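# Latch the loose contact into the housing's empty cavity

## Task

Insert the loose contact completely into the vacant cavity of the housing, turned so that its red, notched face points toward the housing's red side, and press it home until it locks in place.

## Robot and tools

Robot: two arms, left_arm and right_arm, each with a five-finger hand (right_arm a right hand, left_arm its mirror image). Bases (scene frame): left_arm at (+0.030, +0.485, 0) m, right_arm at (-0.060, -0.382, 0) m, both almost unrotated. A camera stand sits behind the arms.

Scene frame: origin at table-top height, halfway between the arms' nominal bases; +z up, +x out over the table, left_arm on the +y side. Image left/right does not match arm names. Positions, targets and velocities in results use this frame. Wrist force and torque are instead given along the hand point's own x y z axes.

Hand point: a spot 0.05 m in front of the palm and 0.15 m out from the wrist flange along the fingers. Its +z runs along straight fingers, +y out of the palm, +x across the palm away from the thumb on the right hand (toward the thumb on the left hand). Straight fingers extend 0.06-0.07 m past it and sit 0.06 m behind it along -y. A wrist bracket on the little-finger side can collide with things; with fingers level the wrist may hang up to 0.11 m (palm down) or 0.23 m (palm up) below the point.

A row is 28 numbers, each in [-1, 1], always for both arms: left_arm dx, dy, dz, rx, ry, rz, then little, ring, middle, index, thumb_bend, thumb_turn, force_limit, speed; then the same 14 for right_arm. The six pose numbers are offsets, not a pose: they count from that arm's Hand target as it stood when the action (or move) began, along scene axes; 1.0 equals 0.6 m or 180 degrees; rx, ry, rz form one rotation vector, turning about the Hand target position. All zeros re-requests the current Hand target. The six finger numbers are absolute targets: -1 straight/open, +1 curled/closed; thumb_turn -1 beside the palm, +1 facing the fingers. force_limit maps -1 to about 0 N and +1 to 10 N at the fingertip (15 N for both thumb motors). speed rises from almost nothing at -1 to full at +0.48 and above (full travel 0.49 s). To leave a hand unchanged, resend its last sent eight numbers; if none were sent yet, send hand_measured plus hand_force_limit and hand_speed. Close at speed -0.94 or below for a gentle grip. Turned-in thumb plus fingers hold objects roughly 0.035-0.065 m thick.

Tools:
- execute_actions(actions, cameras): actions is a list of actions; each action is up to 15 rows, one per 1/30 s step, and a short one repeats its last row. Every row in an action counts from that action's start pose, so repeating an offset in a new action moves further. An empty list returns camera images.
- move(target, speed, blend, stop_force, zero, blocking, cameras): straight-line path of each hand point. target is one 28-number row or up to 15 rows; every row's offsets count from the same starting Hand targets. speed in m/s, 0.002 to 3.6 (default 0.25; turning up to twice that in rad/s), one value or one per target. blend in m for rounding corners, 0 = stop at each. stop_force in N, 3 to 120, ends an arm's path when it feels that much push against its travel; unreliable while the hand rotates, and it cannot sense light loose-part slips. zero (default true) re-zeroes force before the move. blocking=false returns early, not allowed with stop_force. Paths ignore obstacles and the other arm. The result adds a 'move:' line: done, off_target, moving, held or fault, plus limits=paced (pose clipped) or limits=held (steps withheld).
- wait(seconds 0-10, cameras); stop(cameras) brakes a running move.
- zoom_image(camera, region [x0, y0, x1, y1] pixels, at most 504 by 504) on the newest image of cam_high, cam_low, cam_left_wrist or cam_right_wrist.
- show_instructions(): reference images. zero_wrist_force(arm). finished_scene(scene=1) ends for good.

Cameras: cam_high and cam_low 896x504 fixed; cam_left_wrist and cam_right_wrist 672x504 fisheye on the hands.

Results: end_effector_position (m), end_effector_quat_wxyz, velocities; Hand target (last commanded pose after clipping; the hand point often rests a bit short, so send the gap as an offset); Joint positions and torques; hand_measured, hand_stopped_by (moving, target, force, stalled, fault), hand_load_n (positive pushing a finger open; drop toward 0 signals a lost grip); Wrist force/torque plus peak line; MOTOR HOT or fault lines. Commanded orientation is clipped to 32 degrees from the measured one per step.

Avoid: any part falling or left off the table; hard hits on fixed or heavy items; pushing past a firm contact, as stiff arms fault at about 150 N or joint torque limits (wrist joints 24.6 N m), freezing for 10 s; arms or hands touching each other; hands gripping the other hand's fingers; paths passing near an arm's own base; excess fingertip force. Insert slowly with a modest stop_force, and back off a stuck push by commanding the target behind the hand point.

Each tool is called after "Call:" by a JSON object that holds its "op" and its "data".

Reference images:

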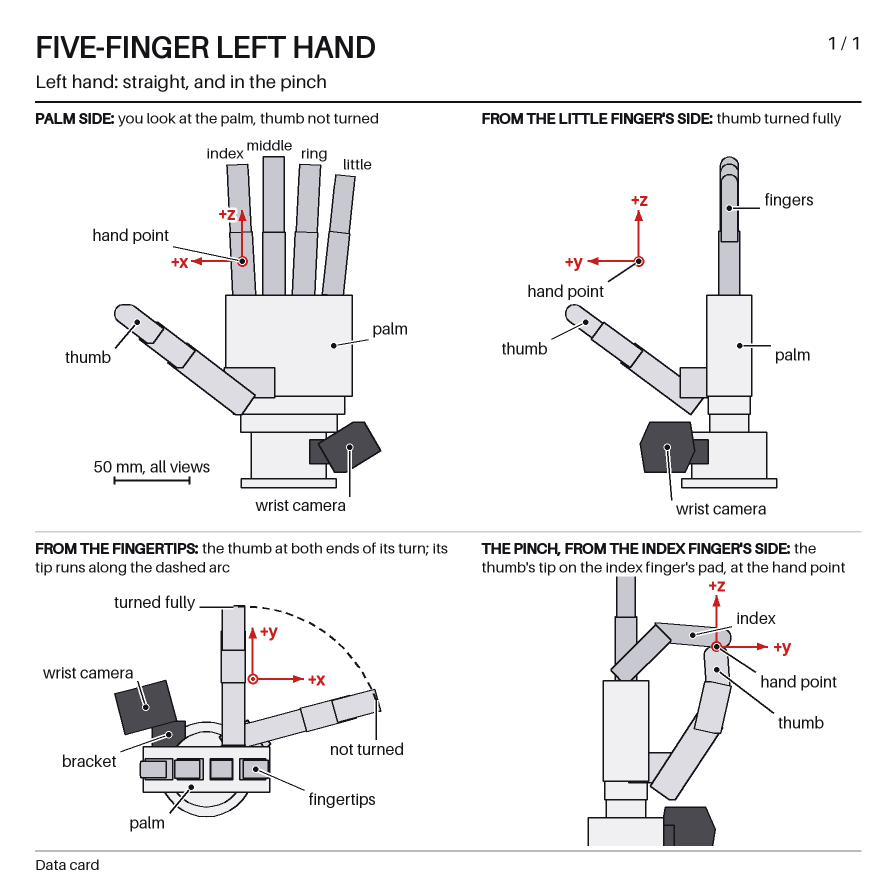

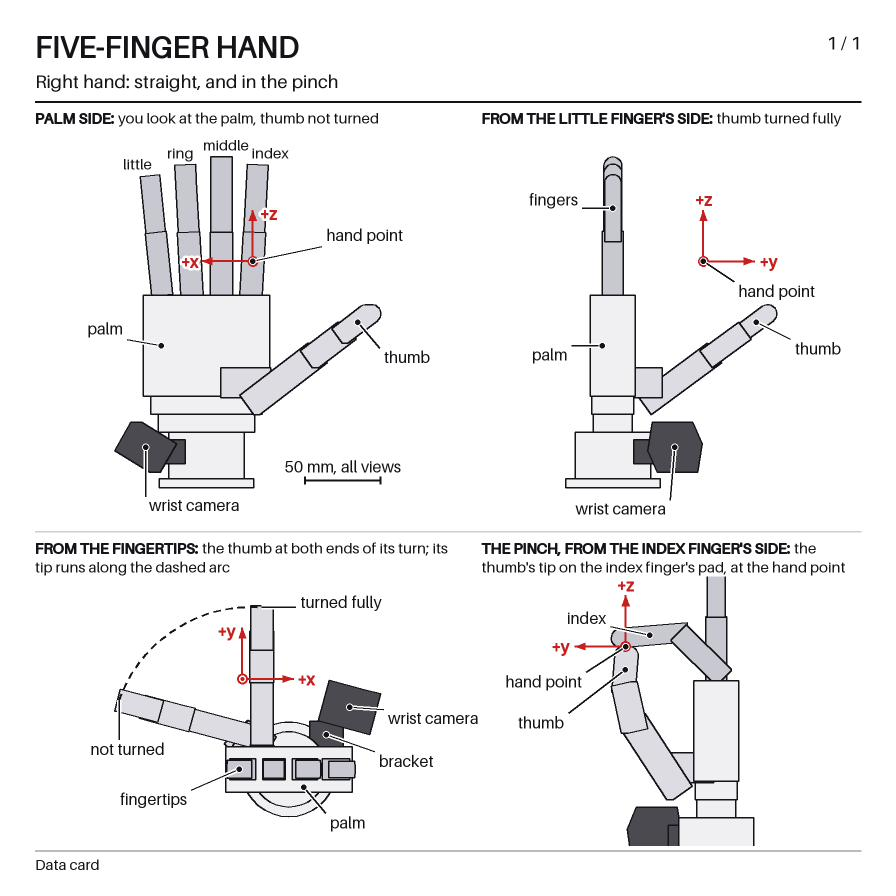

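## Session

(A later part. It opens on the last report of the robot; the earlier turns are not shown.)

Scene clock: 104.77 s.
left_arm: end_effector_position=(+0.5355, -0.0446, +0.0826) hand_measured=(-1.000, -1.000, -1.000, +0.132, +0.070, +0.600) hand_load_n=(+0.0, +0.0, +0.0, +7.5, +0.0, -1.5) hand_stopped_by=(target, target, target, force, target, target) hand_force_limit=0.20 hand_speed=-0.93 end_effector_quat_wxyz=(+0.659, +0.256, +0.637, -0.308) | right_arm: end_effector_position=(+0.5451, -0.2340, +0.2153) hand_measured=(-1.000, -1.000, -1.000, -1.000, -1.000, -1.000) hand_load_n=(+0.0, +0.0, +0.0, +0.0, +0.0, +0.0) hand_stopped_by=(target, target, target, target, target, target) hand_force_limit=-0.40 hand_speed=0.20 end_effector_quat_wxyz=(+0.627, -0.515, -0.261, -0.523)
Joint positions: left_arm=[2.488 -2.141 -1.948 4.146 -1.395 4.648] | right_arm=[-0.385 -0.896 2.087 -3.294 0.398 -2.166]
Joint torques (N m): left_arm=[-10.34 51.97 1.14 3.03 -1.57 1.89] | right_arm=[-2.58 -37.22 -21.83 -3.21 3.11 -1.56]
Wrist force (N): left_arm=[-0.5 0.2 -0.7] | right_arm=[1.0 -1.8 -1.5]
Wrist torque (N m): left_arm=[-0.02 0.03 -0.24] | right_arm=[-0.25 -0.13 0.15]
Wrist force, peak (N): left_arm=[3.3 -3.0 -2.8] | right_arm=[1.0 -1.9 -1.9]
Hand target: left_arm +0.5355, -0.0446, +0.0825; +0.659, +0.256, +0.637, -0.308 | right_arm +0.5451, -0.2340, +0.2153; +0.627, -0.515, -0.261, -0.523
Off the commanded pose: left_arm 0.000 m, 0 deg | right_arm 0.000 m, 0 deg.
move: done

Call:
{"op": "move", "data": {"target": [0.0001, 0, -0.0183, 0, 0, 0, -1, -1, -1, 0.6, 0.07, 0.6, 0.2, -0.93, 0, 0, 0, 0, 0, 0, -1, -1, -1, -1, -1, -1, -0.4, 0.2], "speed": 0.01, "stop_force": 8, "cameras": ["cam_low", "cam_left_wrist"]}}

Call:
{"op": "zoom_image", "data": {"camera": "cam_low", "region": [420, 240, 460, 280]}}

Call:
{"op": "zoom_image", "data": {"camera": "cam_left_wrist", "region": [250, 150, 450, 350]}}

Scene clock: 107.33 s.
left_arm: end_effector_position=(+0.5355, -0.0447, +0.0732) hand_measured=(-1.000, -1.000, -1.000, +0.132, +0.070, +0.600) hand_load_n=(+0.0, +0.0, +0.0, +7.5, -3.0, -2.5) hand_stopped_by=(target, target, target, force, target, target) hand_force_limit=0.20 hand_speed=-0.93 end_effector_quat_wxyz=(+0.658, +0.256, +0.637, -0.308) | right_arm: end_effector_position=(+0.5451, -0.2340, +0.2153) hand_measured=(-1.000, -1.000, -1.000, -1.000, -1.000, -1.000) hand_load_n=(+0.0, +0.0, +0.0, +0.0, +0.0, +0.0) hand_stopped_by=(target, target, target, target, target, target) hand_force_limit=-0.40 hand_speed=0.20 end_effector_quat_wxyz=(+0.627, -0.515, -0.261, -0.523)
Joint positions: left_arm=[2.488 -2.16 -1.95 4.167 -1.395 4.648] | right_arm=[-0.385 -0.896 2.087 -3.294 0.398 -2.166]
Joint torques (N m): left_arm=[3.44 50.98 20.88 -0.07 -1.01 2] | right_arm=[-5.53 -36.84 -22.19 -3.49 3.15 -1.46]
Wrist force (N): left_arm=[-2.8 -4.9 -2.0] | right_arm=[0.7 -1.5 -1.6]
Wrist torque (N m): left_arm=[-0.15 -0.03 -0.21] | right_arm=[-0.19 -0.10 0.14]
Wrist force, peak (N): left_arm=[-8.4 -6.2 -3.8] | right_arm=[1.2 -2.0 -1.4]
Hand target: left_arm +0.5355, -0.0447, +0.0732; +0.659, +0.256, +0.637, -0.308 (not the last commanded pose) | right_arm +0.5451, -0.2340, +0.2153; +0.627, -0.515, -0.261, -0.523
Off the commanded pose: left_arm 0.002 m, 0 deg | right_arm 0.000 m, 0 deg.
move: contact (left_arm)
camera_calibration:
cam_left_wrist: T_world_to_cam=[[-0.717185, -0.667534, -0.20011, 0.366878], [-0.185648, 0.459784, -0.868409, 0.182585], [0.6717, -0.58566, -0.453676, -0.235401], [0, 0, 0, 1]] pos_world=[0.455135, 0.0230897, 0.125179]
Images, in order (width x height): cam_low 896x504, cam_left_wrist 672x504.

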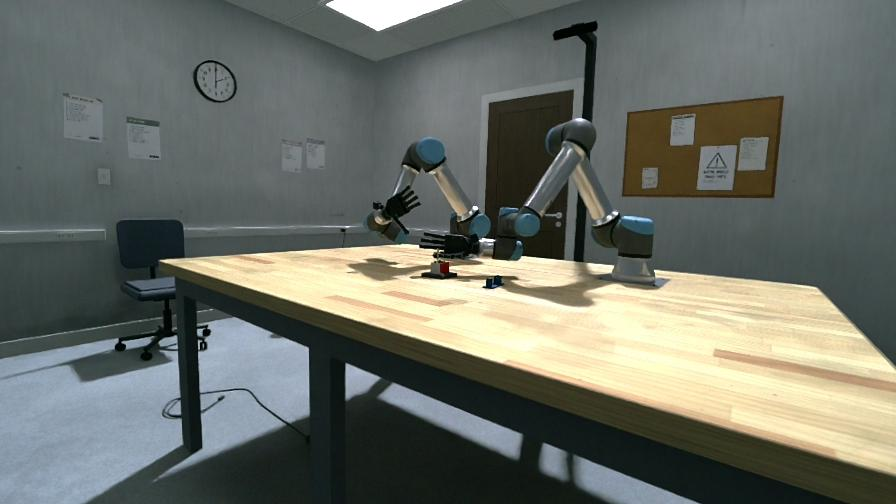

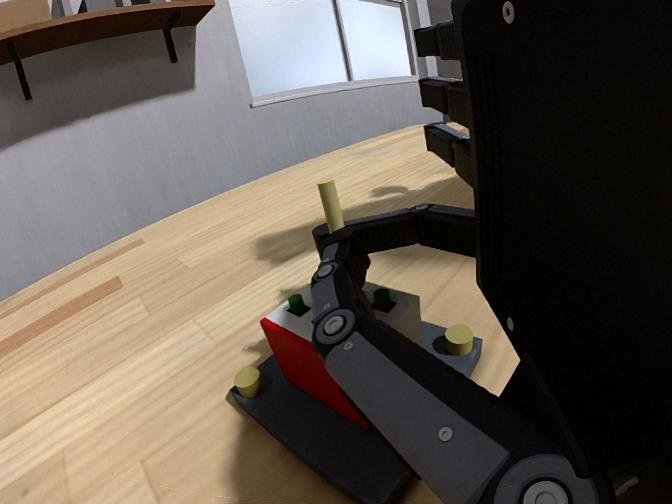

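Scaled by 12.600 from the camera's 896x504 image, which has a finer 1280x720 frame.

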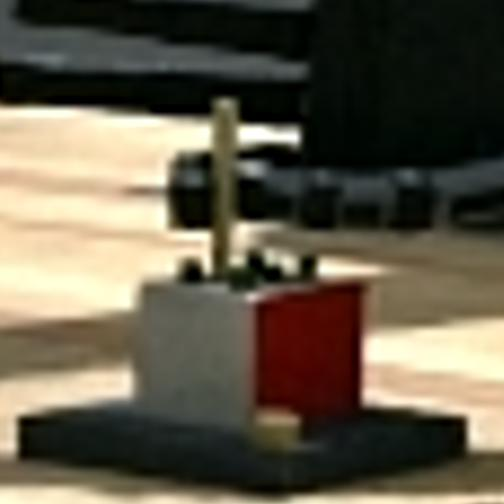

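Scaled by 2.520 from the camera's 672x504 image, which has a finer 960x720 frame.

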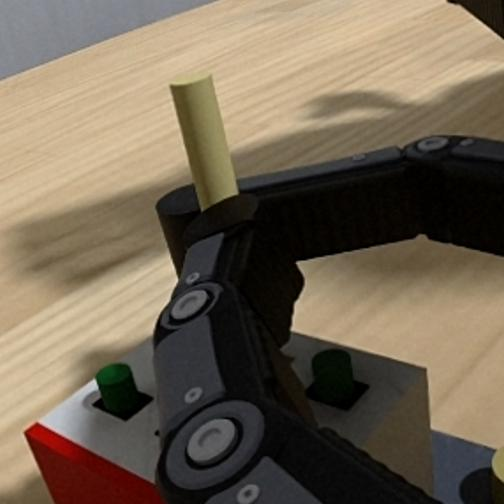

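Call:
{"op": "move", "data": {"target": [-0.0013, -0.0008, 0, 0, 0, 0, -1, -1, -1, 0.6, 0.07, 0.6, 0.2, -0.93, 0, 0, 0, 0, 0, 0, -1, -1, -1, -1, -1, -1, -0.4, 0.2], "speed": 0.01}}

Scene clock: 108.57 s.
left_arm: end_effector_position=(+0.5348, -0.0452, +0.0733) hand_measured=(-1.000, -1.000, -1.000, +0.132, +0.070, +0.600) hand_load_n=(+0.0, +0.0, +0.0, +7.5, -2.0, -2.0) hand_stopped_by=(target, target, target, force, target, target) hand_force_limit=0.20 hand_speed=-0.93 end_effector_quat_wxyz=(+0.659, +0.256, +0.637, -0.308) | right_arm: end_effector_position=(+0.5451, -0.2340, +0.2153) hand_measured=(-1.000, -1.000, -1.000, -1.000, -1.000, -1.000) hand_load_n=(+0.0, +0.0, +0.0, +0.0, +0.0, +0.0) hand_stopped_by=(target, target, target, target, target, target) hand_force_limit=-0.40 hand_speed=0.20 end_effector_quat_wxyz=(+0.627, -0.515, -0.261, -0.523)
Joint positions: left_arm=[2.486 -2.16 -1.95 4.168 -1.397 4.648] | right_arm=[-0.385 -0.896 2.087 -3.294 0.398 -2.166]
Joint torques (N m): left_arm=[-11.77 50.7 -0.42 2.42 -1.27 2.78] | right_arm=[-7.08 -36.27 -21.62 -3.47 3.18 -1.51]
Wrist force (N): left_arm=[-1.4 0.8 -0.4] | right_arm=[0.9 -1.5 -1.6]
Wrist torque (N m): left_arm=[-0.06 -0.03 -0.22] | right_arm=[-0.18 -0.12 0.15]
Wrist force, peak (N): left_arm=[-3.1 -5.2 -2.0] | right_arm=[1.1 -1.7 -2.0]
Hand target: left_arm +0.5347, -0.0452, +0.0732; +0.659, +0.256, +0.637, -0.308 | right_arm +0.5451, -0.2340, +0.2153; +0.627, -0.515, -0.261, -0.523
Off the commanded pose: left_arm 0.000 m, 0 deg | right_arm 0.000 m, 0 deg.
move: done

Call:
{"op": "move", "data": {"target": [0.0, 0, -0.0117, 0, 0, 0, -1, -1, -1, 0.6, 0.07, 0.6, 0.2, -0.93, 0, 0, 0, 0, 0, 0, -1, -1, -1, -1, -1, -1, -0.4, 0.2], "speed": 0.01, "stop_force": 12, "cameras": ["cam_low", "cam_left_wrist", "cam_right_wrist"]}}

Call:
{"op": "zoom_image", "data": {"camera": "cam_low", "region": [420, 240, 460, 280]}}

Call:
{"op": "zoom_image", "data": {"camera": "cam_left_wrist", "region": [250, 150, 450, 350]}}

Call:
{"op": "zoom_image", "data": {"camera": "cam_right_wrist", "region": [270, 310, 360, 400]}}

Scene clock: 110.57 s.
left_arm: end_effector_position=(+0.5347, -0.0451, +0.0662) hand_measured=(-1.000, -1.000, -1.000, +0.132, +0.070, +0.600) hand_load_n=(+0.0, +0.0, +0.0, +8.0, -2.0, -2.5) hand_stopped_by=(target, target, target, force, target, target) hand_force_limit=0.20 hand_speed=-0.93 end_effector_quat_wxyz=(+0.659, +0.256, +0.637, -0.308) | right_arm: end_effector_position=(+0.5451, -0.2340, +0.2153) hand_measured=(-1.000, -1.000, -1.000, -1.000, -1.000, -1.000) hand_load_n=(+0.0, +0.0, +0.0, +0.0, +0.0, +0.0) hand_stopped_by=(target, target, target, target, target, target) hand_force_limit=-0.40 hand_speed=0.20 end_effector_quat_wxyz=(+0.627, -0.515, -0.261, -0.523)
Joint positions: left_arm=[2.486 -2.175 -1.951 4.184 -1.397 4.648] | right_arm=[-0.385 -0.896 2.087 -3.294 0.398 -2.166]
Joint torques (N m): left_arm=[-9.65 22.9 -1.3 2.46 0.08 1.22] | right_arm=[-8.76 -35.46 -20.93 -3.42 3.13 -1.38]
Wrist force (N): left_arm=[-2.2 0.4 -0.1] | right_arm=[0.9 -1.9 -1.5]
Wrist torque (N m): left_arm=[-0.02 -0.06 -0.22] | right_arm=[-0.25 -0.13 0.14]
Wrist force, peak (N): left_arm=[-5.2 1.0 -0.5] | right_arm=[1.1 -1.9 -1.6]
Hand target: left_arm +0.5347, -0.0452, +0.0662; +0.659, +0.256, +0.637, -0.308 | right_arm +0.5451, -0.2340, +0.2153; +0.627, -0.515, -0.261, -0.523
Off the commanded pose: left_arm 0.000 m, 0 deg | right_arm 0.000 m, 0 deg.
move: done
camera_calibration:
cam_left_wrist: T_world_to_cam=[[-0.717108, -0.667627, -0.200076, 0.364604], [-0.185638, 0.459663, -0.868475, 0.176611], [0.671785, -0.585649, -0.453565, -0.238451], [0, 0, 0, 1]] pos_world=[0.454434, 0.0225895, 0.118178]
cam_right_wrist: T_world_to_cam=[[0.973541, -0.192432, -0.123243, -0.554453], [-0.155755, -0.164148, -0.974061, 0.259102], [0.16721, 0.967484, -0.189777, 0.292273], [0, 0, 0, 1]] pos_world=[0.531268, -0.346932, 0.239516]
Images, in order (width x height): cam_low 896x504, cam_left_wrist 672x504, cam_right_wrist 672x504.

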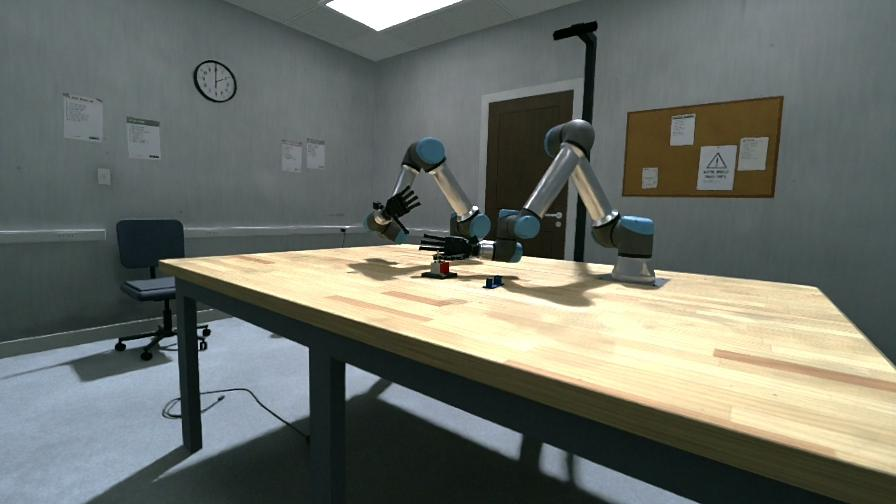

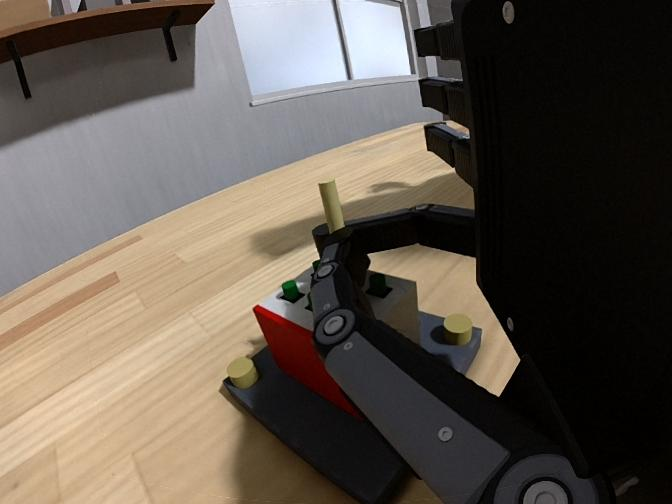

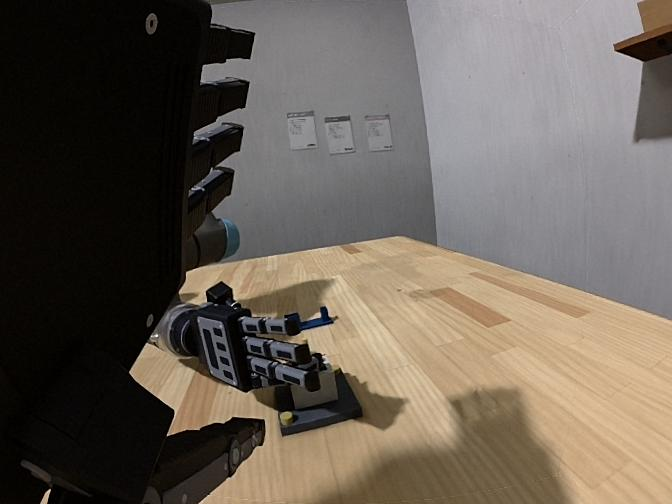

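Scaled by 12.600 from the camera's 896x504 image, which has a finer 1280x720 frame.

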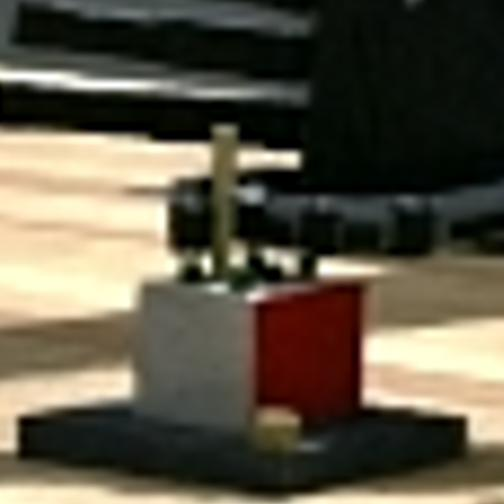

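Scaled by 2.520 from the camera's 672x504 image, which has a finer 960x720 frame.

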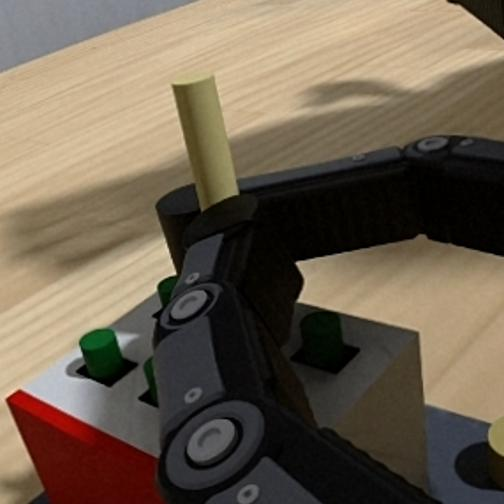

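Scaled by 5.600 from the camera's 672x504 image, which has a finer 960x720 frame.

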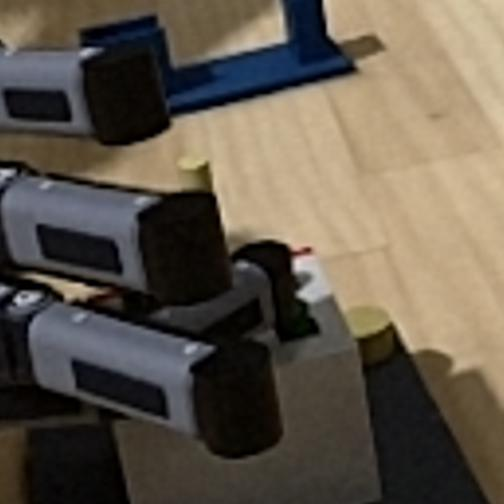

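Call:
{"op": "move", "data": {"target": [0, 0, 0, 0, 0, 0, -1, -1, -1, -0.05, 0.07, 0.6, 0.2, -0.7, 0, 0, 0, 0, 0, 0, -1, -1, -1, -1, -1, -1, -0.4, 0.2], "cameras": ["cam_low", "cam_left_wrist"]}}

Call:
{"op": "zoom_image", "data": {"camera": "cam_low", "region": [420, 240, 460, 280]}}

Call:
{"op": "zoom_image", "data": {"camera": "cam_left_wrist", "region": [250, 150, 450, 350]}}

Scene clock: 111.67 s.
left_arm: end_effector_position=(+0.5347, -0.0451, +0.0662) hand_measured=(-1.000, -1.000, -1.000, -0.050, +0.070, +0.600) hand_load_n=(+0.0, +0.0, +0.0, +0.0, +0.0, +0.0) hand_stopped_by=(target, target, target, target, target, target) hand_force_limit=0.20 hand_speed=-0.70 end_effector_quat_wxyz=(+0.659, +0.256, +0.637, -0.308) | right_arm: end_effector_position=(+0.5451, -0.2340, +0.2153) hand_measured=(-1.000, -1.000, -1.000, -1.000, -1.000, -1.000) hand_load_n=(+0.0, +0.0, +0.0, +0.0, +0.0, +0.0) hand_stopped_by=(target, target, target, target, target, target) hand_force_limit=-0.40 hand_speed=0.20 end_effector_quat_wxyz=(+0.627, -0.515, -0.261, -0.523)
Joint positions: left_arm=[2.486 -2.175 -1.951 4.184 -1.397 4.648] | right_arm=[-0.385 -0.896 2.087 -3.294 0.398 -2.166]
Joint torques (N m): left_arm=[-7.62 27.57 3.66 2.55 1.32 -0.16] | right_arm=[-9.27 -35.57 -21.48 -3.45 3.2 -1.57]
Wrist force (N): left_arm=[-0.4 -0.3 -0.9] | right_arm=[0.7 -1.6 -1.3]
Wrist torque (N m): left_arm=[-0.09 -0.01 -0.23] | right_arm=[-0.21 -0.10 0.14]
Wrist force, peak (N): left_arm=[-2.6 0.1 0.1] | right_arm=[1.1 -1.9 -1.6]
Hand target: left_arm +0.5347, -0.0452, +0.0662; +0.659, +0.256, +0.637, -0.308 | right_arm +0.5451, -0.2340, +0.2153; +0.627, -0.515, -0.261, -0.523
Off the commanded pose: left_arm 0.000 m, 0 deg | right_arm 0.000 m, 0 deg.
move: done
camera_calibration:
cam_left_wrist: T_world_to_cam=[[-0.717121, -0.667596, -0.200136, 0.364545], [-0.18559, 0.45971, -0.86846, 0.176568], [0.671785, -0.585648, -0.453566, -0.238384], [0, 0, 0, 1]] pos_world=[0.454334, 0.0225896, 0.118178]
Images, in order (width x height): cam_low 896x504, cam_left_wrist 672x504.

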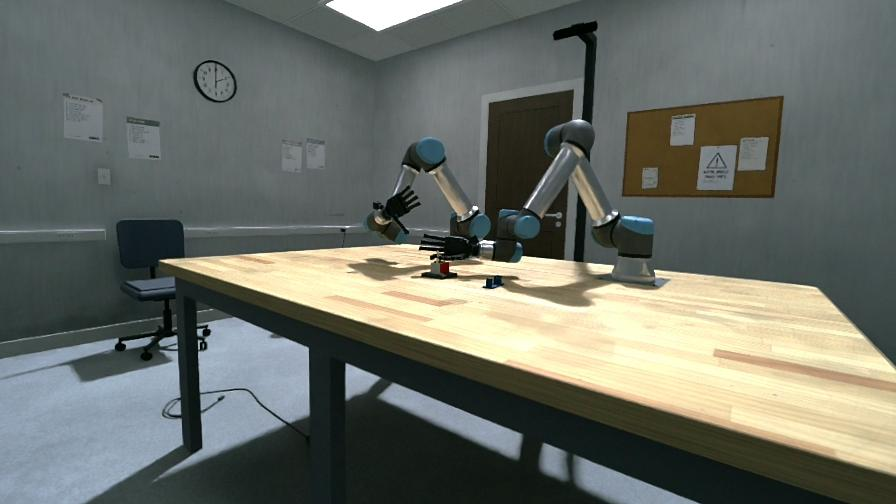

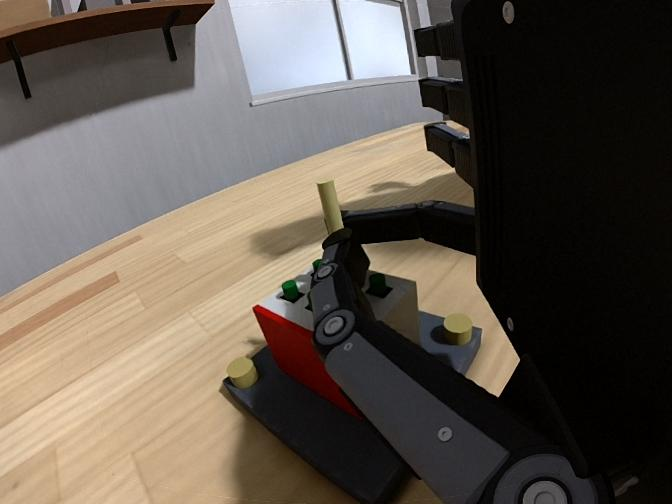

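Scaled by 12.600 from the camera's 896x504 image, which has a finer 1280x720 frame.

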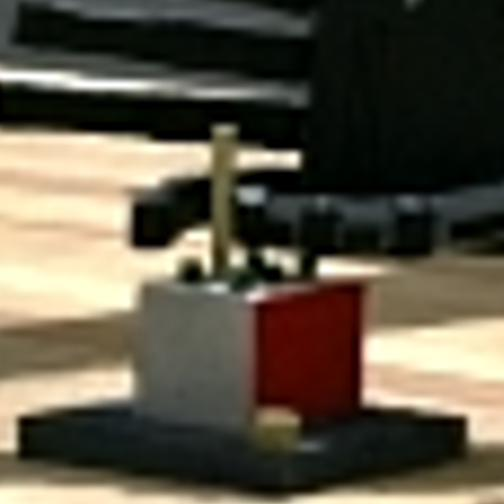

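Scaled by 2.520 from the camera's 672x504 image, which has a finer 960x720 frame.

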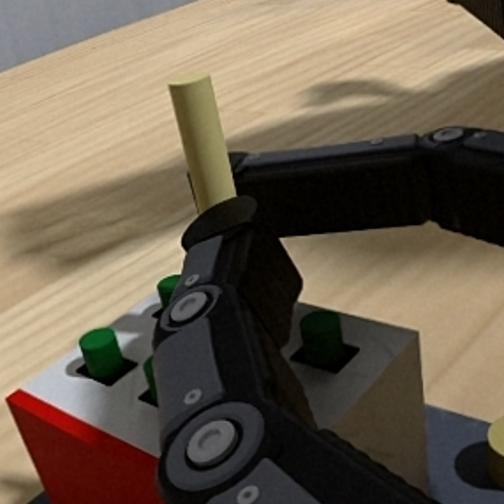

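Call:
{"op": "move", "data": {"target": [[-0.0025, 0.0027, 0, 0, 0, 0, -1, -1, -1, -0.05, 0.07, 0.6, 0.2, -0.7, 0, 0, 0, 0, 0, 0, -1, -1, -1, -1, -1, -1, -0.4, 0.2], [-0.0025, 0.0027, 0.0283, 0, 0, 0, -1, -1, -1, -0.05, 0.07, 0.6, 0.2, -0.7, 0, 0, 0, 0, 0, 0, -1, -1, -1, -1, -1, -1, -0.4, 0.2], [-0.0003, 0.0003, 0.0283, 0, 0, 0, -1, -1, -1, -0.05, 0.07, 0.6, 0.2, -0.7, 0, 0, 0, 0, 0, 0, -1, -1, -1, -1, -1, -1, -0.4, 0.2]], "speed": 0.03, "cameras": ["cam_low", "cam_left_wrist"]}}

Call:
{"op": "zoom_image", "data": {"camera": "cam_low", "region": [420, 240, 460, 280]}}

Call:
{"op": "zoom_image", "data": {"camera": "cam_left_wrist", "region": [250, 150, 450, 350]}}

Scene clock: 113.77 s.
left_arm: end_effector_position=(+0.5345, -0.0449, +0.0833) hand_measured=(-1.000, -1.000, -1.000, -0.050, +0.070, +0.600) hand_load_n=(+0.0, +0.0, +0.0, +0.0, +0.0, +0.0) hand_stopped_by=(target, target, target, target, target, target) hand_force_limit=0.20 hand_speed=-0.70 end_effector_quat_wxyz=(+0.659, +0.256, +0.637, -0.308) | right_arm: end_effector_position=(+0.5451, -0.2340, +0.2153) hand_measured=(-1.000, -1.000, -1.000, -1.000, -1.000, -1.000) hand_load_n=(+0.0, +0.0, +0.0, +0.0, +0.0, +0.0) hand_stopped_by=(target, target, target, target, target, target) hand_force_limit=-0.40 hand_speed=0.20 end_effector_quat_wxyz=(+0.627, -0.515, -0.261, -0.523)
Joint positions: left_arm=[2.486 -2.139 -1.949 4.145 -1.397 4.648] | right_arm=[-0.385 -0.896 2.087 -3.294 0.398 -2.166]
Joint torques (N m): left_arm=[-9.92 26.12 27.86 -0.12 -1.64 -1.53] | right_arm=[-9.43 -34.49 -21.75 -3.37 3.09 -1.38]
Wrist force (N): left_arm=[-0.4 0.0 -0.5] | right_arm=[1.0 -1.5 -1.4]
Wrist torque (N m): left_arm=[-0.05 0.03 -0.25] | right_arm=[-0.20 -0.15 0.16]
Wrist force, peak (N): left_arm=[-0.8 -0.4 -1.1] | right_arm=[1.2 -1.9 -1.5]
Hand target: left_arm +0.5346, -0.0450, +0.0832; +0.659, +0.256, +0.637, -0.308 | right_arm +0.5451, -0.2340, +0.2153; +0.627, -0.515, -0.261, -0.523
Off the commanded pose: left_arm 0.000 m, 0 deg | right_arm 0.000 m, 0 deg.
move: done
camera_calibration:
cam_left_wrist: T_world_to_cam=[[-0.717082, -0.66767, -0.200027, 0.368065], [-0.185626, 0.459566, -0.868528, 0.191291], [0.671816, -0.585676, -0.453484, -0.23041], [0, 0, 0, 1]] pos_world=[0.454234, 0.0228895, 0.135278]
Images, in order (width x height): cam_low 896x504, cam_left_wrist 672x504.

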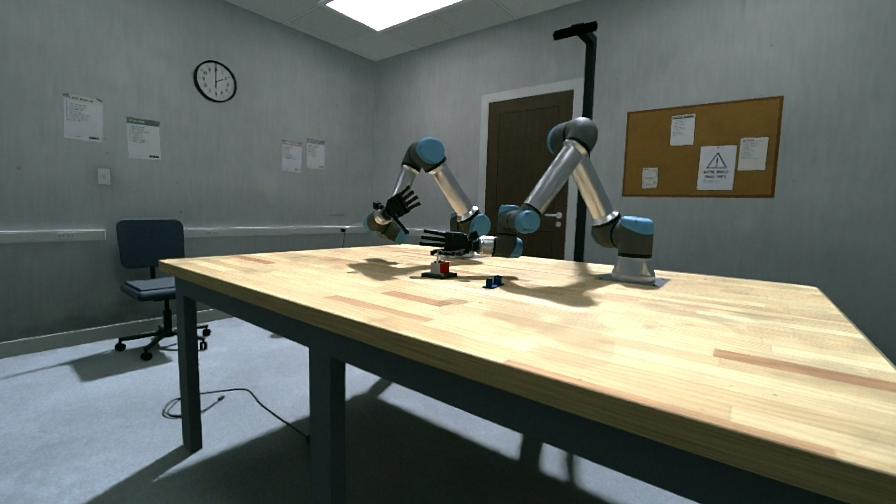

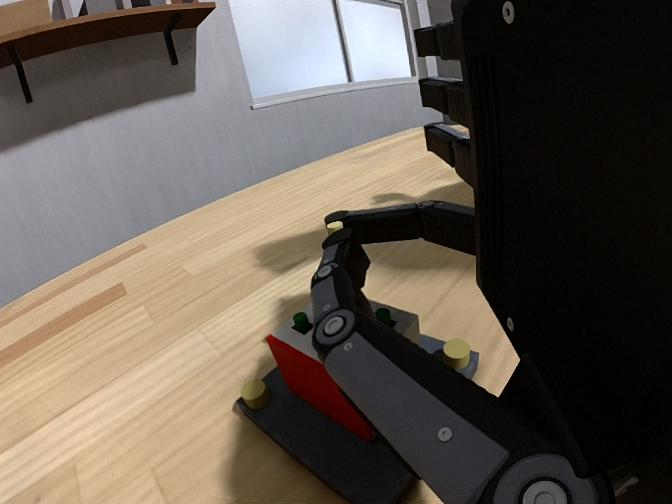

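Scaled by 12.600 from the camera's 896x504 image, which has a finer 1280x720 frame.

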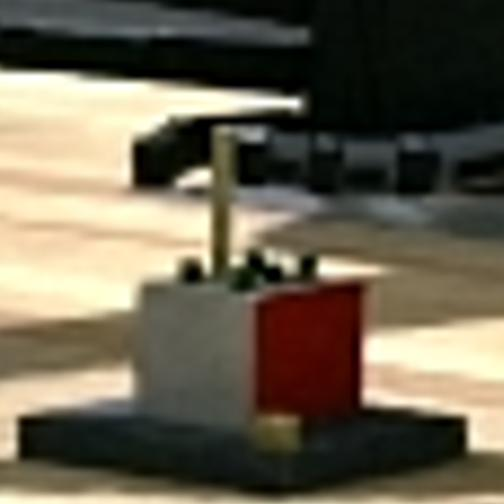

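Scaled by 2.520 from the camera's 672x504 image, which has a finer 960x720 frame.

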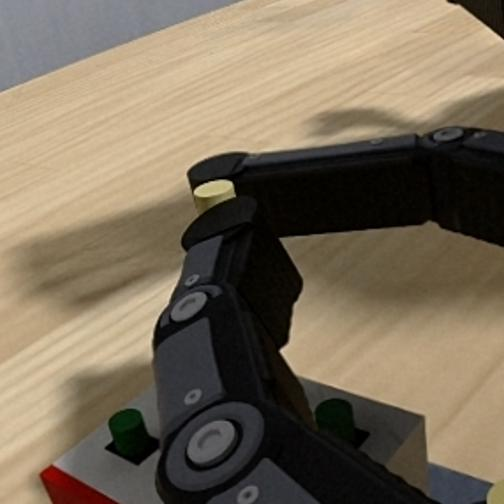

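Call:
{"op": "move", "data": {"target": [0, 0, 0, 0, 0, 0, -1, -1, -1, 0.7, 0.07, 0.6, 0.5, -0.93, 0, 0, 0, 0, 0, 0, -1, -1, -1, -1, -1, -1, -0.4, 0.2], "cameras": ["cam_low", "cam_left_wrist"]}}

Call:
{"op": "zoom_image", "data": {"camera": "cam_left_wrist", "region": [250, 150, 450, 350]}}

Scene clock: 115.27 s.
left_arm: end_effector_position=(+0.5346, -0.0450, +0.0832) hand_measured=(-1.000, -1.000, -1.000, +0.138, +0.070, +0.600) hand_load_n=(+0.0, +0.0, +0.0, +9.0, +1.5, +0.0) hand_stopped_by=(target, target, target, force, target, target) hand_force_limit=0.50 hand_speed=-0.93 end_effector_quat_wxyz=(+0.659, +0.256, +0.637, -0.308) | right_arm: end_effector_position=(+0.5451, -0.2340, +0.2153) hand_measured=(-1.000, -1.000, -1.000, -1.000, -1.000, -1.000) hand_load_n=(+0.0, +0.0, +0.0, +0.0, +0.0, +0.0) hand_stopped_by=(target, target, target, target, target, target) hand_force_limit=-0.40 hand_speed=0.20 end_effector_quat_wxyz=(+0.627, -0.515, -0.261, -0.523)
Joint positions: left_arm=[2.486 -2.139 -1.949 4.145 -1.397 4.648] | right_arm=[-0.385 -0.896 2.087 -3.294 0.398 -2.166]
Joint torques (N m): left_arm=[-9.44 25.37 26.48 -0.06 -1.66 2.75] | right_arm=[-9.42 -33.57 -21.66 -3.46 3.1 -1.43]
Wrist force (N): left_arm=[-0.7 -0.4 0.6] | right_arm=[0.8 -1.7 -1.4]
Wrist torque (N m): left_arm=[-0.06 -0.01 -0.25] | right_arm=[-0.23 -0.11 0.15]
Wrist force, peak (N): left_arm=[-0.8 -0.7 0.6] | right_arm=[1.1 -1.8 -1.7]
Hand target: left_arm +0.5346, -0.0450, +0.0832; +0.659, +0.256, +0.637, -0.308 | right_arm +0.5451, -0.2340, +0.2153; +0.627, -0.515, -0.261, -0.523
Off the commanded pose: left_arm 0.000 m, 0 deg | right_arm 0.000 m, 0 deg.
move: done
camera_calibration:
cam_left_wrist: T_world_to_cam=[[-0.717108, -0.667627, -0.200076, 0.367996], [-0.185638, 0.459663, -0.868475, 0.191246], [0.671785, -0.585649, -0.453565, -0.230489], [0, 0, 0, 1]] pos_world=[0.454234, 0.0227895, 0.135178]
Images, in order (width x height): cam_low 896x504, cam_left_wrist 672x504.

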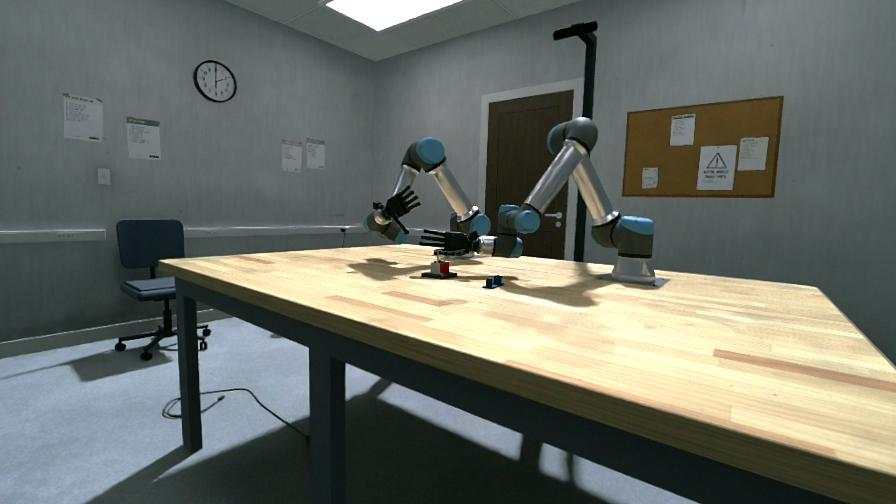

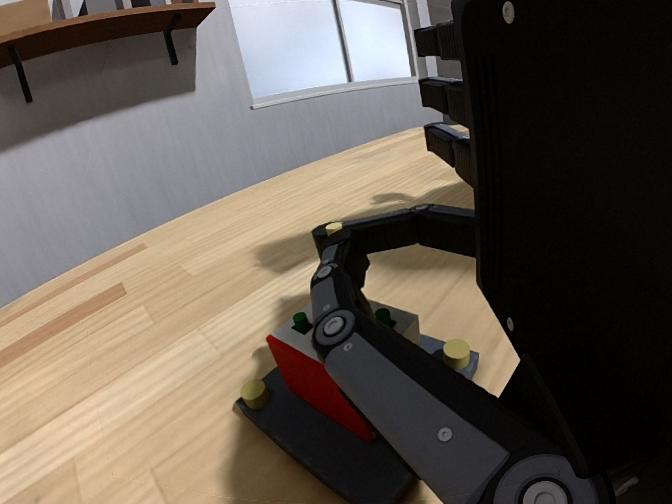

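Scaled by 2.520 from the camera's 672x504 image, which has a finer 960x720 frame.

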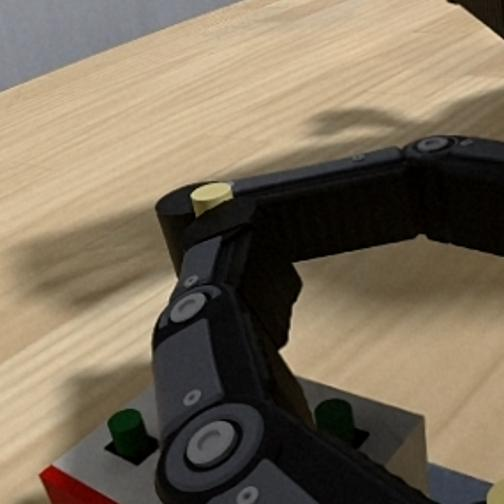

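Call:
{"op": "move", "data": {"target": [0, 0, -0.0267, 0, 0, 0, -1, -1, -1, 0.7, 0.07, 0.6, 0.5, -0.93, 0, 0, 0, 0, 0, 0, -1, -1, -1, -1, -1, -1, -0.4, 0.2], "speed": 0.012, "stop_force": 15, "cameras": ["cam_low", "cam_left_wrist"]}}

Call:
{"op": "zoom_image", "data": {"camera": "cam_low", "region": [420, 240, 460, 280]}}

Call:
{"op": "zoom_image", "data": {"camera": "cam_left_wrist", "region": [250, 150, 450, 350]}}

Scene clock: 117.80 s.
left_arm: end_effector_position=(+0.5346, -0.0450, +0.0672) hand_measured=(-1.000, -1.000, -1.000, +0.138, +0.070, +0.600) hand_load_n=(+0.0, +0.0, +0.0, +9.5, -2.5, -3.0) hand_stopped_by=(target, target, target, force, target, target) hand_force_limit=0.50 hand_speed=-0.93 end_effector_quat_wxyz=(+0.659, +0.256, +0.637, -0.308) | right_arm: end_effector_position=(+0.5451, -0.2340, +0.2153) hand_measured=(-1.000, -1.000, -1.000, -1.000, -1.000, -1.000) hand_load_n=(+0.0, +0.0, +0.0, +0.0, +0.0, +0.0) hand_stopped_by=(target, target, target, target, target, target) hand_force_limit=-0.40 hand_speed=0.20 end_effector_quat_wxyz=(+0.627, -0.515, -0.261, -0.523)
Joint positions: left_arm=[2.486 -2.172 -1.952 4.182 -1.397 4.648] | right_arm=[-0.385 -0.896 2.087 -3.294 0.398 -2.166]
Joint torques (N m): left_arm=[-6.6 18.2 -4.66 0.7 -1.58 -1.44] | right_arm=[-9.04 -32.7 -21.52 -3.5 3.12 -1.36]
Wrist force (N): left_arm=[-8.5 -2.9 2.2] | right_arm=[0.8 -1.8 -1.8]
Wrist torque (N m): left_arm=[-0.10 -0.08 -0.24] | right_arm=[-0.21 -0.10 0.14]
Wrist force, peak (N): left_arm=[-8.4 -3.2 2.4] | right_arm=[1.1 -1.8 -1.6]
Hand target: left_arm +0.5346, -0.0450, +0.0672; +0.659, +0.256, +0.637, -0.308 | right_arm +0.5451, -0.2340, +0.2153; +0.627, -0.515, -0.261, -0.523
Off the commanded pose: left_arm 0.000 m, 0 deg | right_arm 0.000 m, 0 deg.
move: done
camera_calibration:
cam_left_wrist: T_world_to_cam=[[-0.717121, -0.667595, -0.200137, 0.364807], [-0.185589, 0.459711, -0.86846, 0.177326], [0.671785, -0.585648, -0.453566, -0.237746], [0, 0, 0, 1]] pos_world=[0.454234, 0.0227896, 0.119178]
Images, in order (width x height): cam_low 896x504, cam_left_wrist 672x504.

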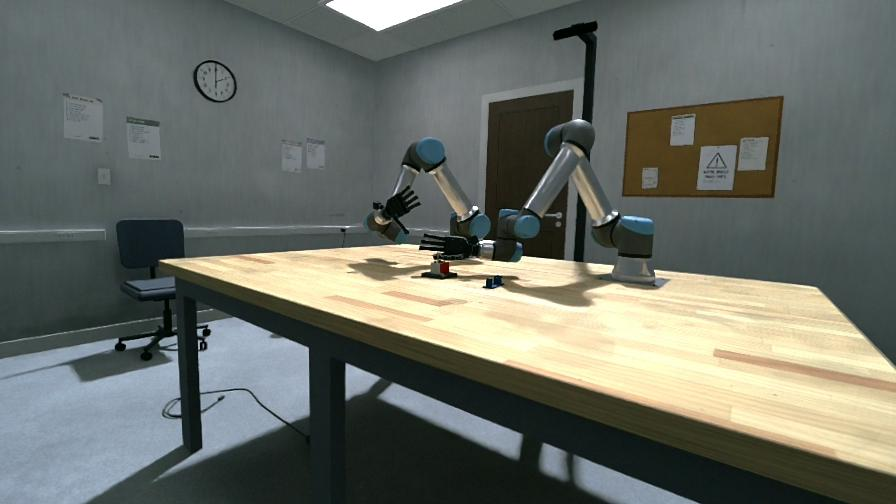

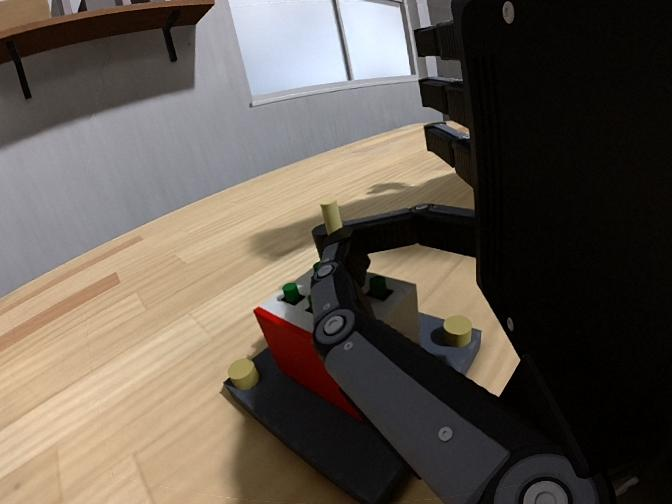

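Scaled by 12.600 from the camera's 896x504 image, which has a finer 1280x720 frame.

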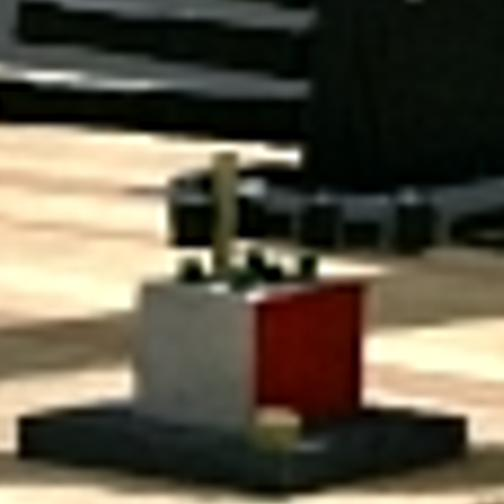

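Scaled by 2.520 from the camera's 672x504 image, which has a finer 960x720 frame.

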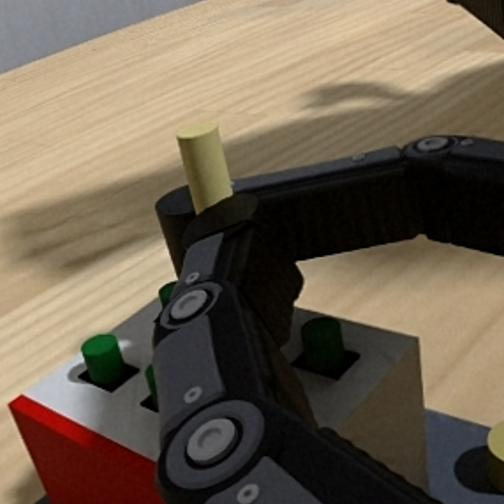

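Call:
{"op": "move", "data": {"target": [0, 0, 0.0013, 0, 0, 0, -1, -1, -1, 0.7, 0.07, 0.6, 0.5, -0.93, 0, 0, 0, 0, 0, 0, -1, -1, -1, -1, -1, -1, -0.4, 0.2], "speed": 0.005}}

Scene clock: 120.90 s.
left_arm: end_effector_position=(+0.5345, -0.0449, +0.0678) hand_measured=(-1.000, -1.000, -1.000, +0.138, +0.070, +0.600) hand_load_n=(+0.0, +0.0, +0.0, +10.0, -1.5, -1.0) hand_stopped_by=(target, target, target, force, target, target) hand_force_limit=0.50 hand_speed=-0.93 end_effector_quat_wxyz=(+0.658, +0.256, +0.637, -0.308) | right_arm: end_effector_position=(+0.5451, -0.2340, +0.2153) hand_measured=(-1.000, -1.000, -1.000, -1.000, -1.000, -1.000) hand_load_n=(+0.0, +0.0, +0.0, +0.0, +0.0, +0.0) hand_stopped_by=(target, target, target, target, target, target) hand_force_limit=-0.40 hand_speed=0.20 end_effector_quat_wxyz=(+0.627, -0.515, -0.261, -0.523)
Joint positions: left_arm=[2.486 -2.171 -1.952 4.18 -1.397 4.648] | right_arm=[-0.385 -0.896 2.087 -3.294 0.398 -2.166]
Joint torques (N m): left_arm=[-3.77 53.33 10.76 -0.47 -1.35 -2.59] | right_arm=[-8.99 -31.91 -22.35 -3.45 3.08 -1.32]
Wrist force (N): left_arm=[1.1 -2.6 3.8] | right_arm=[0.7 -1.6 -1.5]
Wrist torque (N m): left_arm=[-0.11 -0.04 -0.20] | right_arm=[-0.20 -0.10 0.14]
Wrist force, peak (N): left_arm=[-8.7 -3.3 2.1] | right_arm=[0.7 -1.9 -1.7]
Hand target: left_arm +0.5346, -0.0450, +0.0680; +0.659, +0.256, +0.637, -0.308 | right_arm +0.5451, -0.2340, +0.2153; +0.627, -0.515, -0.261, -0.523
Off the commanded pose: left_arm 0.000 m, 0 deg | right_arm 0.000 m, 0 deg.
move: done

Call:
{"op": "move", "data": {"target": [0, 0, 0.0017, 0, 0, 0, -1, -1, -1, 0.7, 0.07, 0.6, 0.5, -0.93, 0, 0, 0, 0, 0, 0, -1, -1, -1, -1, -1, -1, -0.4, 0.2], "speed": 0.005, "stop_force": 5, "cameras": ["cam_low", "cam_left_wrist"]}}

Call:
{"op": "zoom_image", "data": {"camera": "cam_left_wrist", "region": [250, 150, 450, 350]}}

Call:
{"op": "zoom_image", "data": {"camera": "cam_low", "region": [420, 240, 460, 280]}}

Scene clock: 122.63 s.
left_arm: end_effector_position=(+0.5346, -0.0450, +0.0690) hand_measured=(-1.000, -1.000, -1.000, +0.138, +0.070, +0.600) hand_load_n=(+0.0, +0.0, +0.0, +10.0, -1.0, +0.0) hand_stopped_by=(target, target, target, force, target, target) hand_force_limit=0.50 hand_speed=-0.93 end_effector_quat_wxyz=(+0.659, +0.256, +0.637, -0.308) | right_arm: end_effector_position=(+0.5451, -0.2340, +0.2153) hand_measured=(-1.000, -1.000, -1.000, -1.000, -1.000, -1.000) hand_load_n=(+0.0, +0.0, +0.0, +0.0, +0.0, +0.0) hand_stopped_by=(target, target, target, target, target, target) hand_force_limit=-0.40 hand_speed=0.20 end_effector_quat_wxyz=(+0.627, -0.515, -0.261, -0.523)
Joint positions: left_arm=[2.486 -2.169 -1.952 4.178 -1.397 4.648] | right_arm=[-0.385 -0.896 2.087 -3.294 0.398 -2.166]
Joint torques (N m): left_arm=[-2.87 56.76 28.75 1.14 -1.12 0.33] | right_arm=[-9.18 -31 -21.63 -3.44 3.11 -1.27]
Wrist force (N): left_arm=[7.0 -2.7 2.9] | right_arm=[0.9 -1.8 -1.5]
Wrist torque (N m): left_arm=[-0.11 0.01 -0.18] | right_arm=[-0.23 -0.13 0.15]
Wrist force, peak (N): left_arm=[7.0 -2.7 2.9] | right_arm=[1.0 -2.0 -1.4]
Hand target: left_arm +0.5346, -0.0450, +0.0690; +0.659, +0.256, +0.637, -0.308 | right_arm +0.5451, -0.2340, +0.2153; +0.627, -0.515, -0.261, -0.523
Off the commanded pose: left_arm 0.000 m, 0 deg | right_arm 0.000 m, 0 deg.
move: done
camera_calibration:
cam_left_wrist: T_world_to_cam=[[-0.717108, -0.667627, -0.200076, 0.365155], [-0.185638, 0.459663, -0.868475, 0.178914], [0.671785, -0.585649, -0.453565, -0.23693], [0, 0, 0, 1]] pos_world=[0.454234, 0.0227895, 0.120978]
Images, in order (width x height): cam_low 896x504, cam_left_wrist 672x504.

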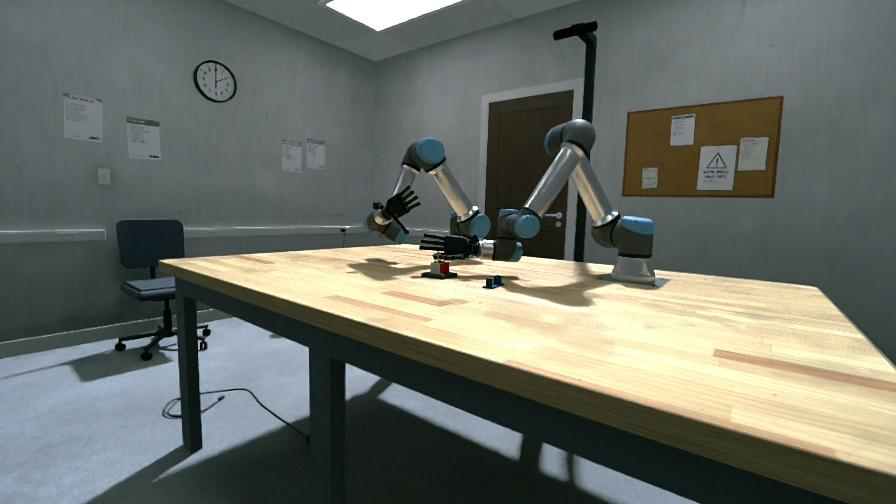

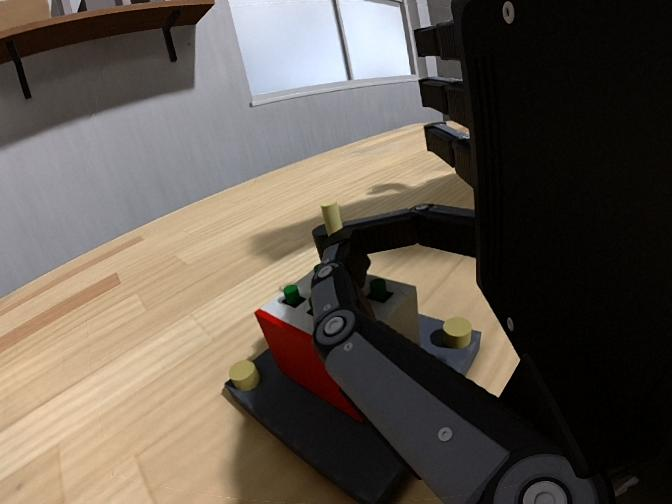

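Scaled by 2.520 from the camera's 672x504 image, which has a finer 960x720 frame.

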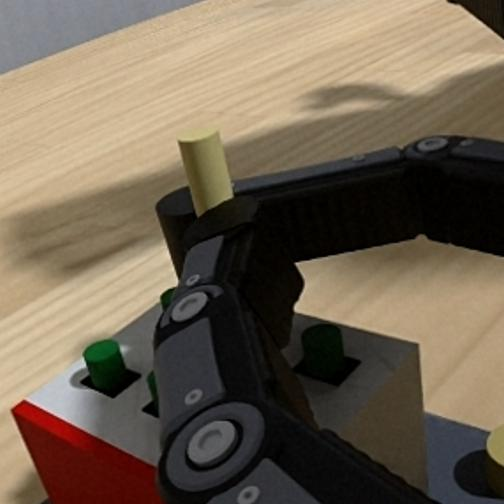

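Scaled by 12.600 from the camera's 896x504 image, which has a finer 1280x720 frame.

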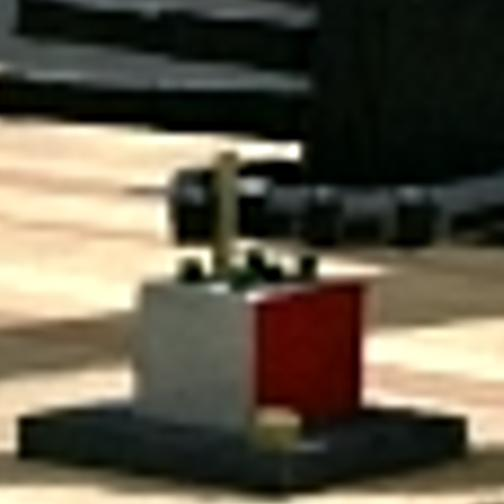

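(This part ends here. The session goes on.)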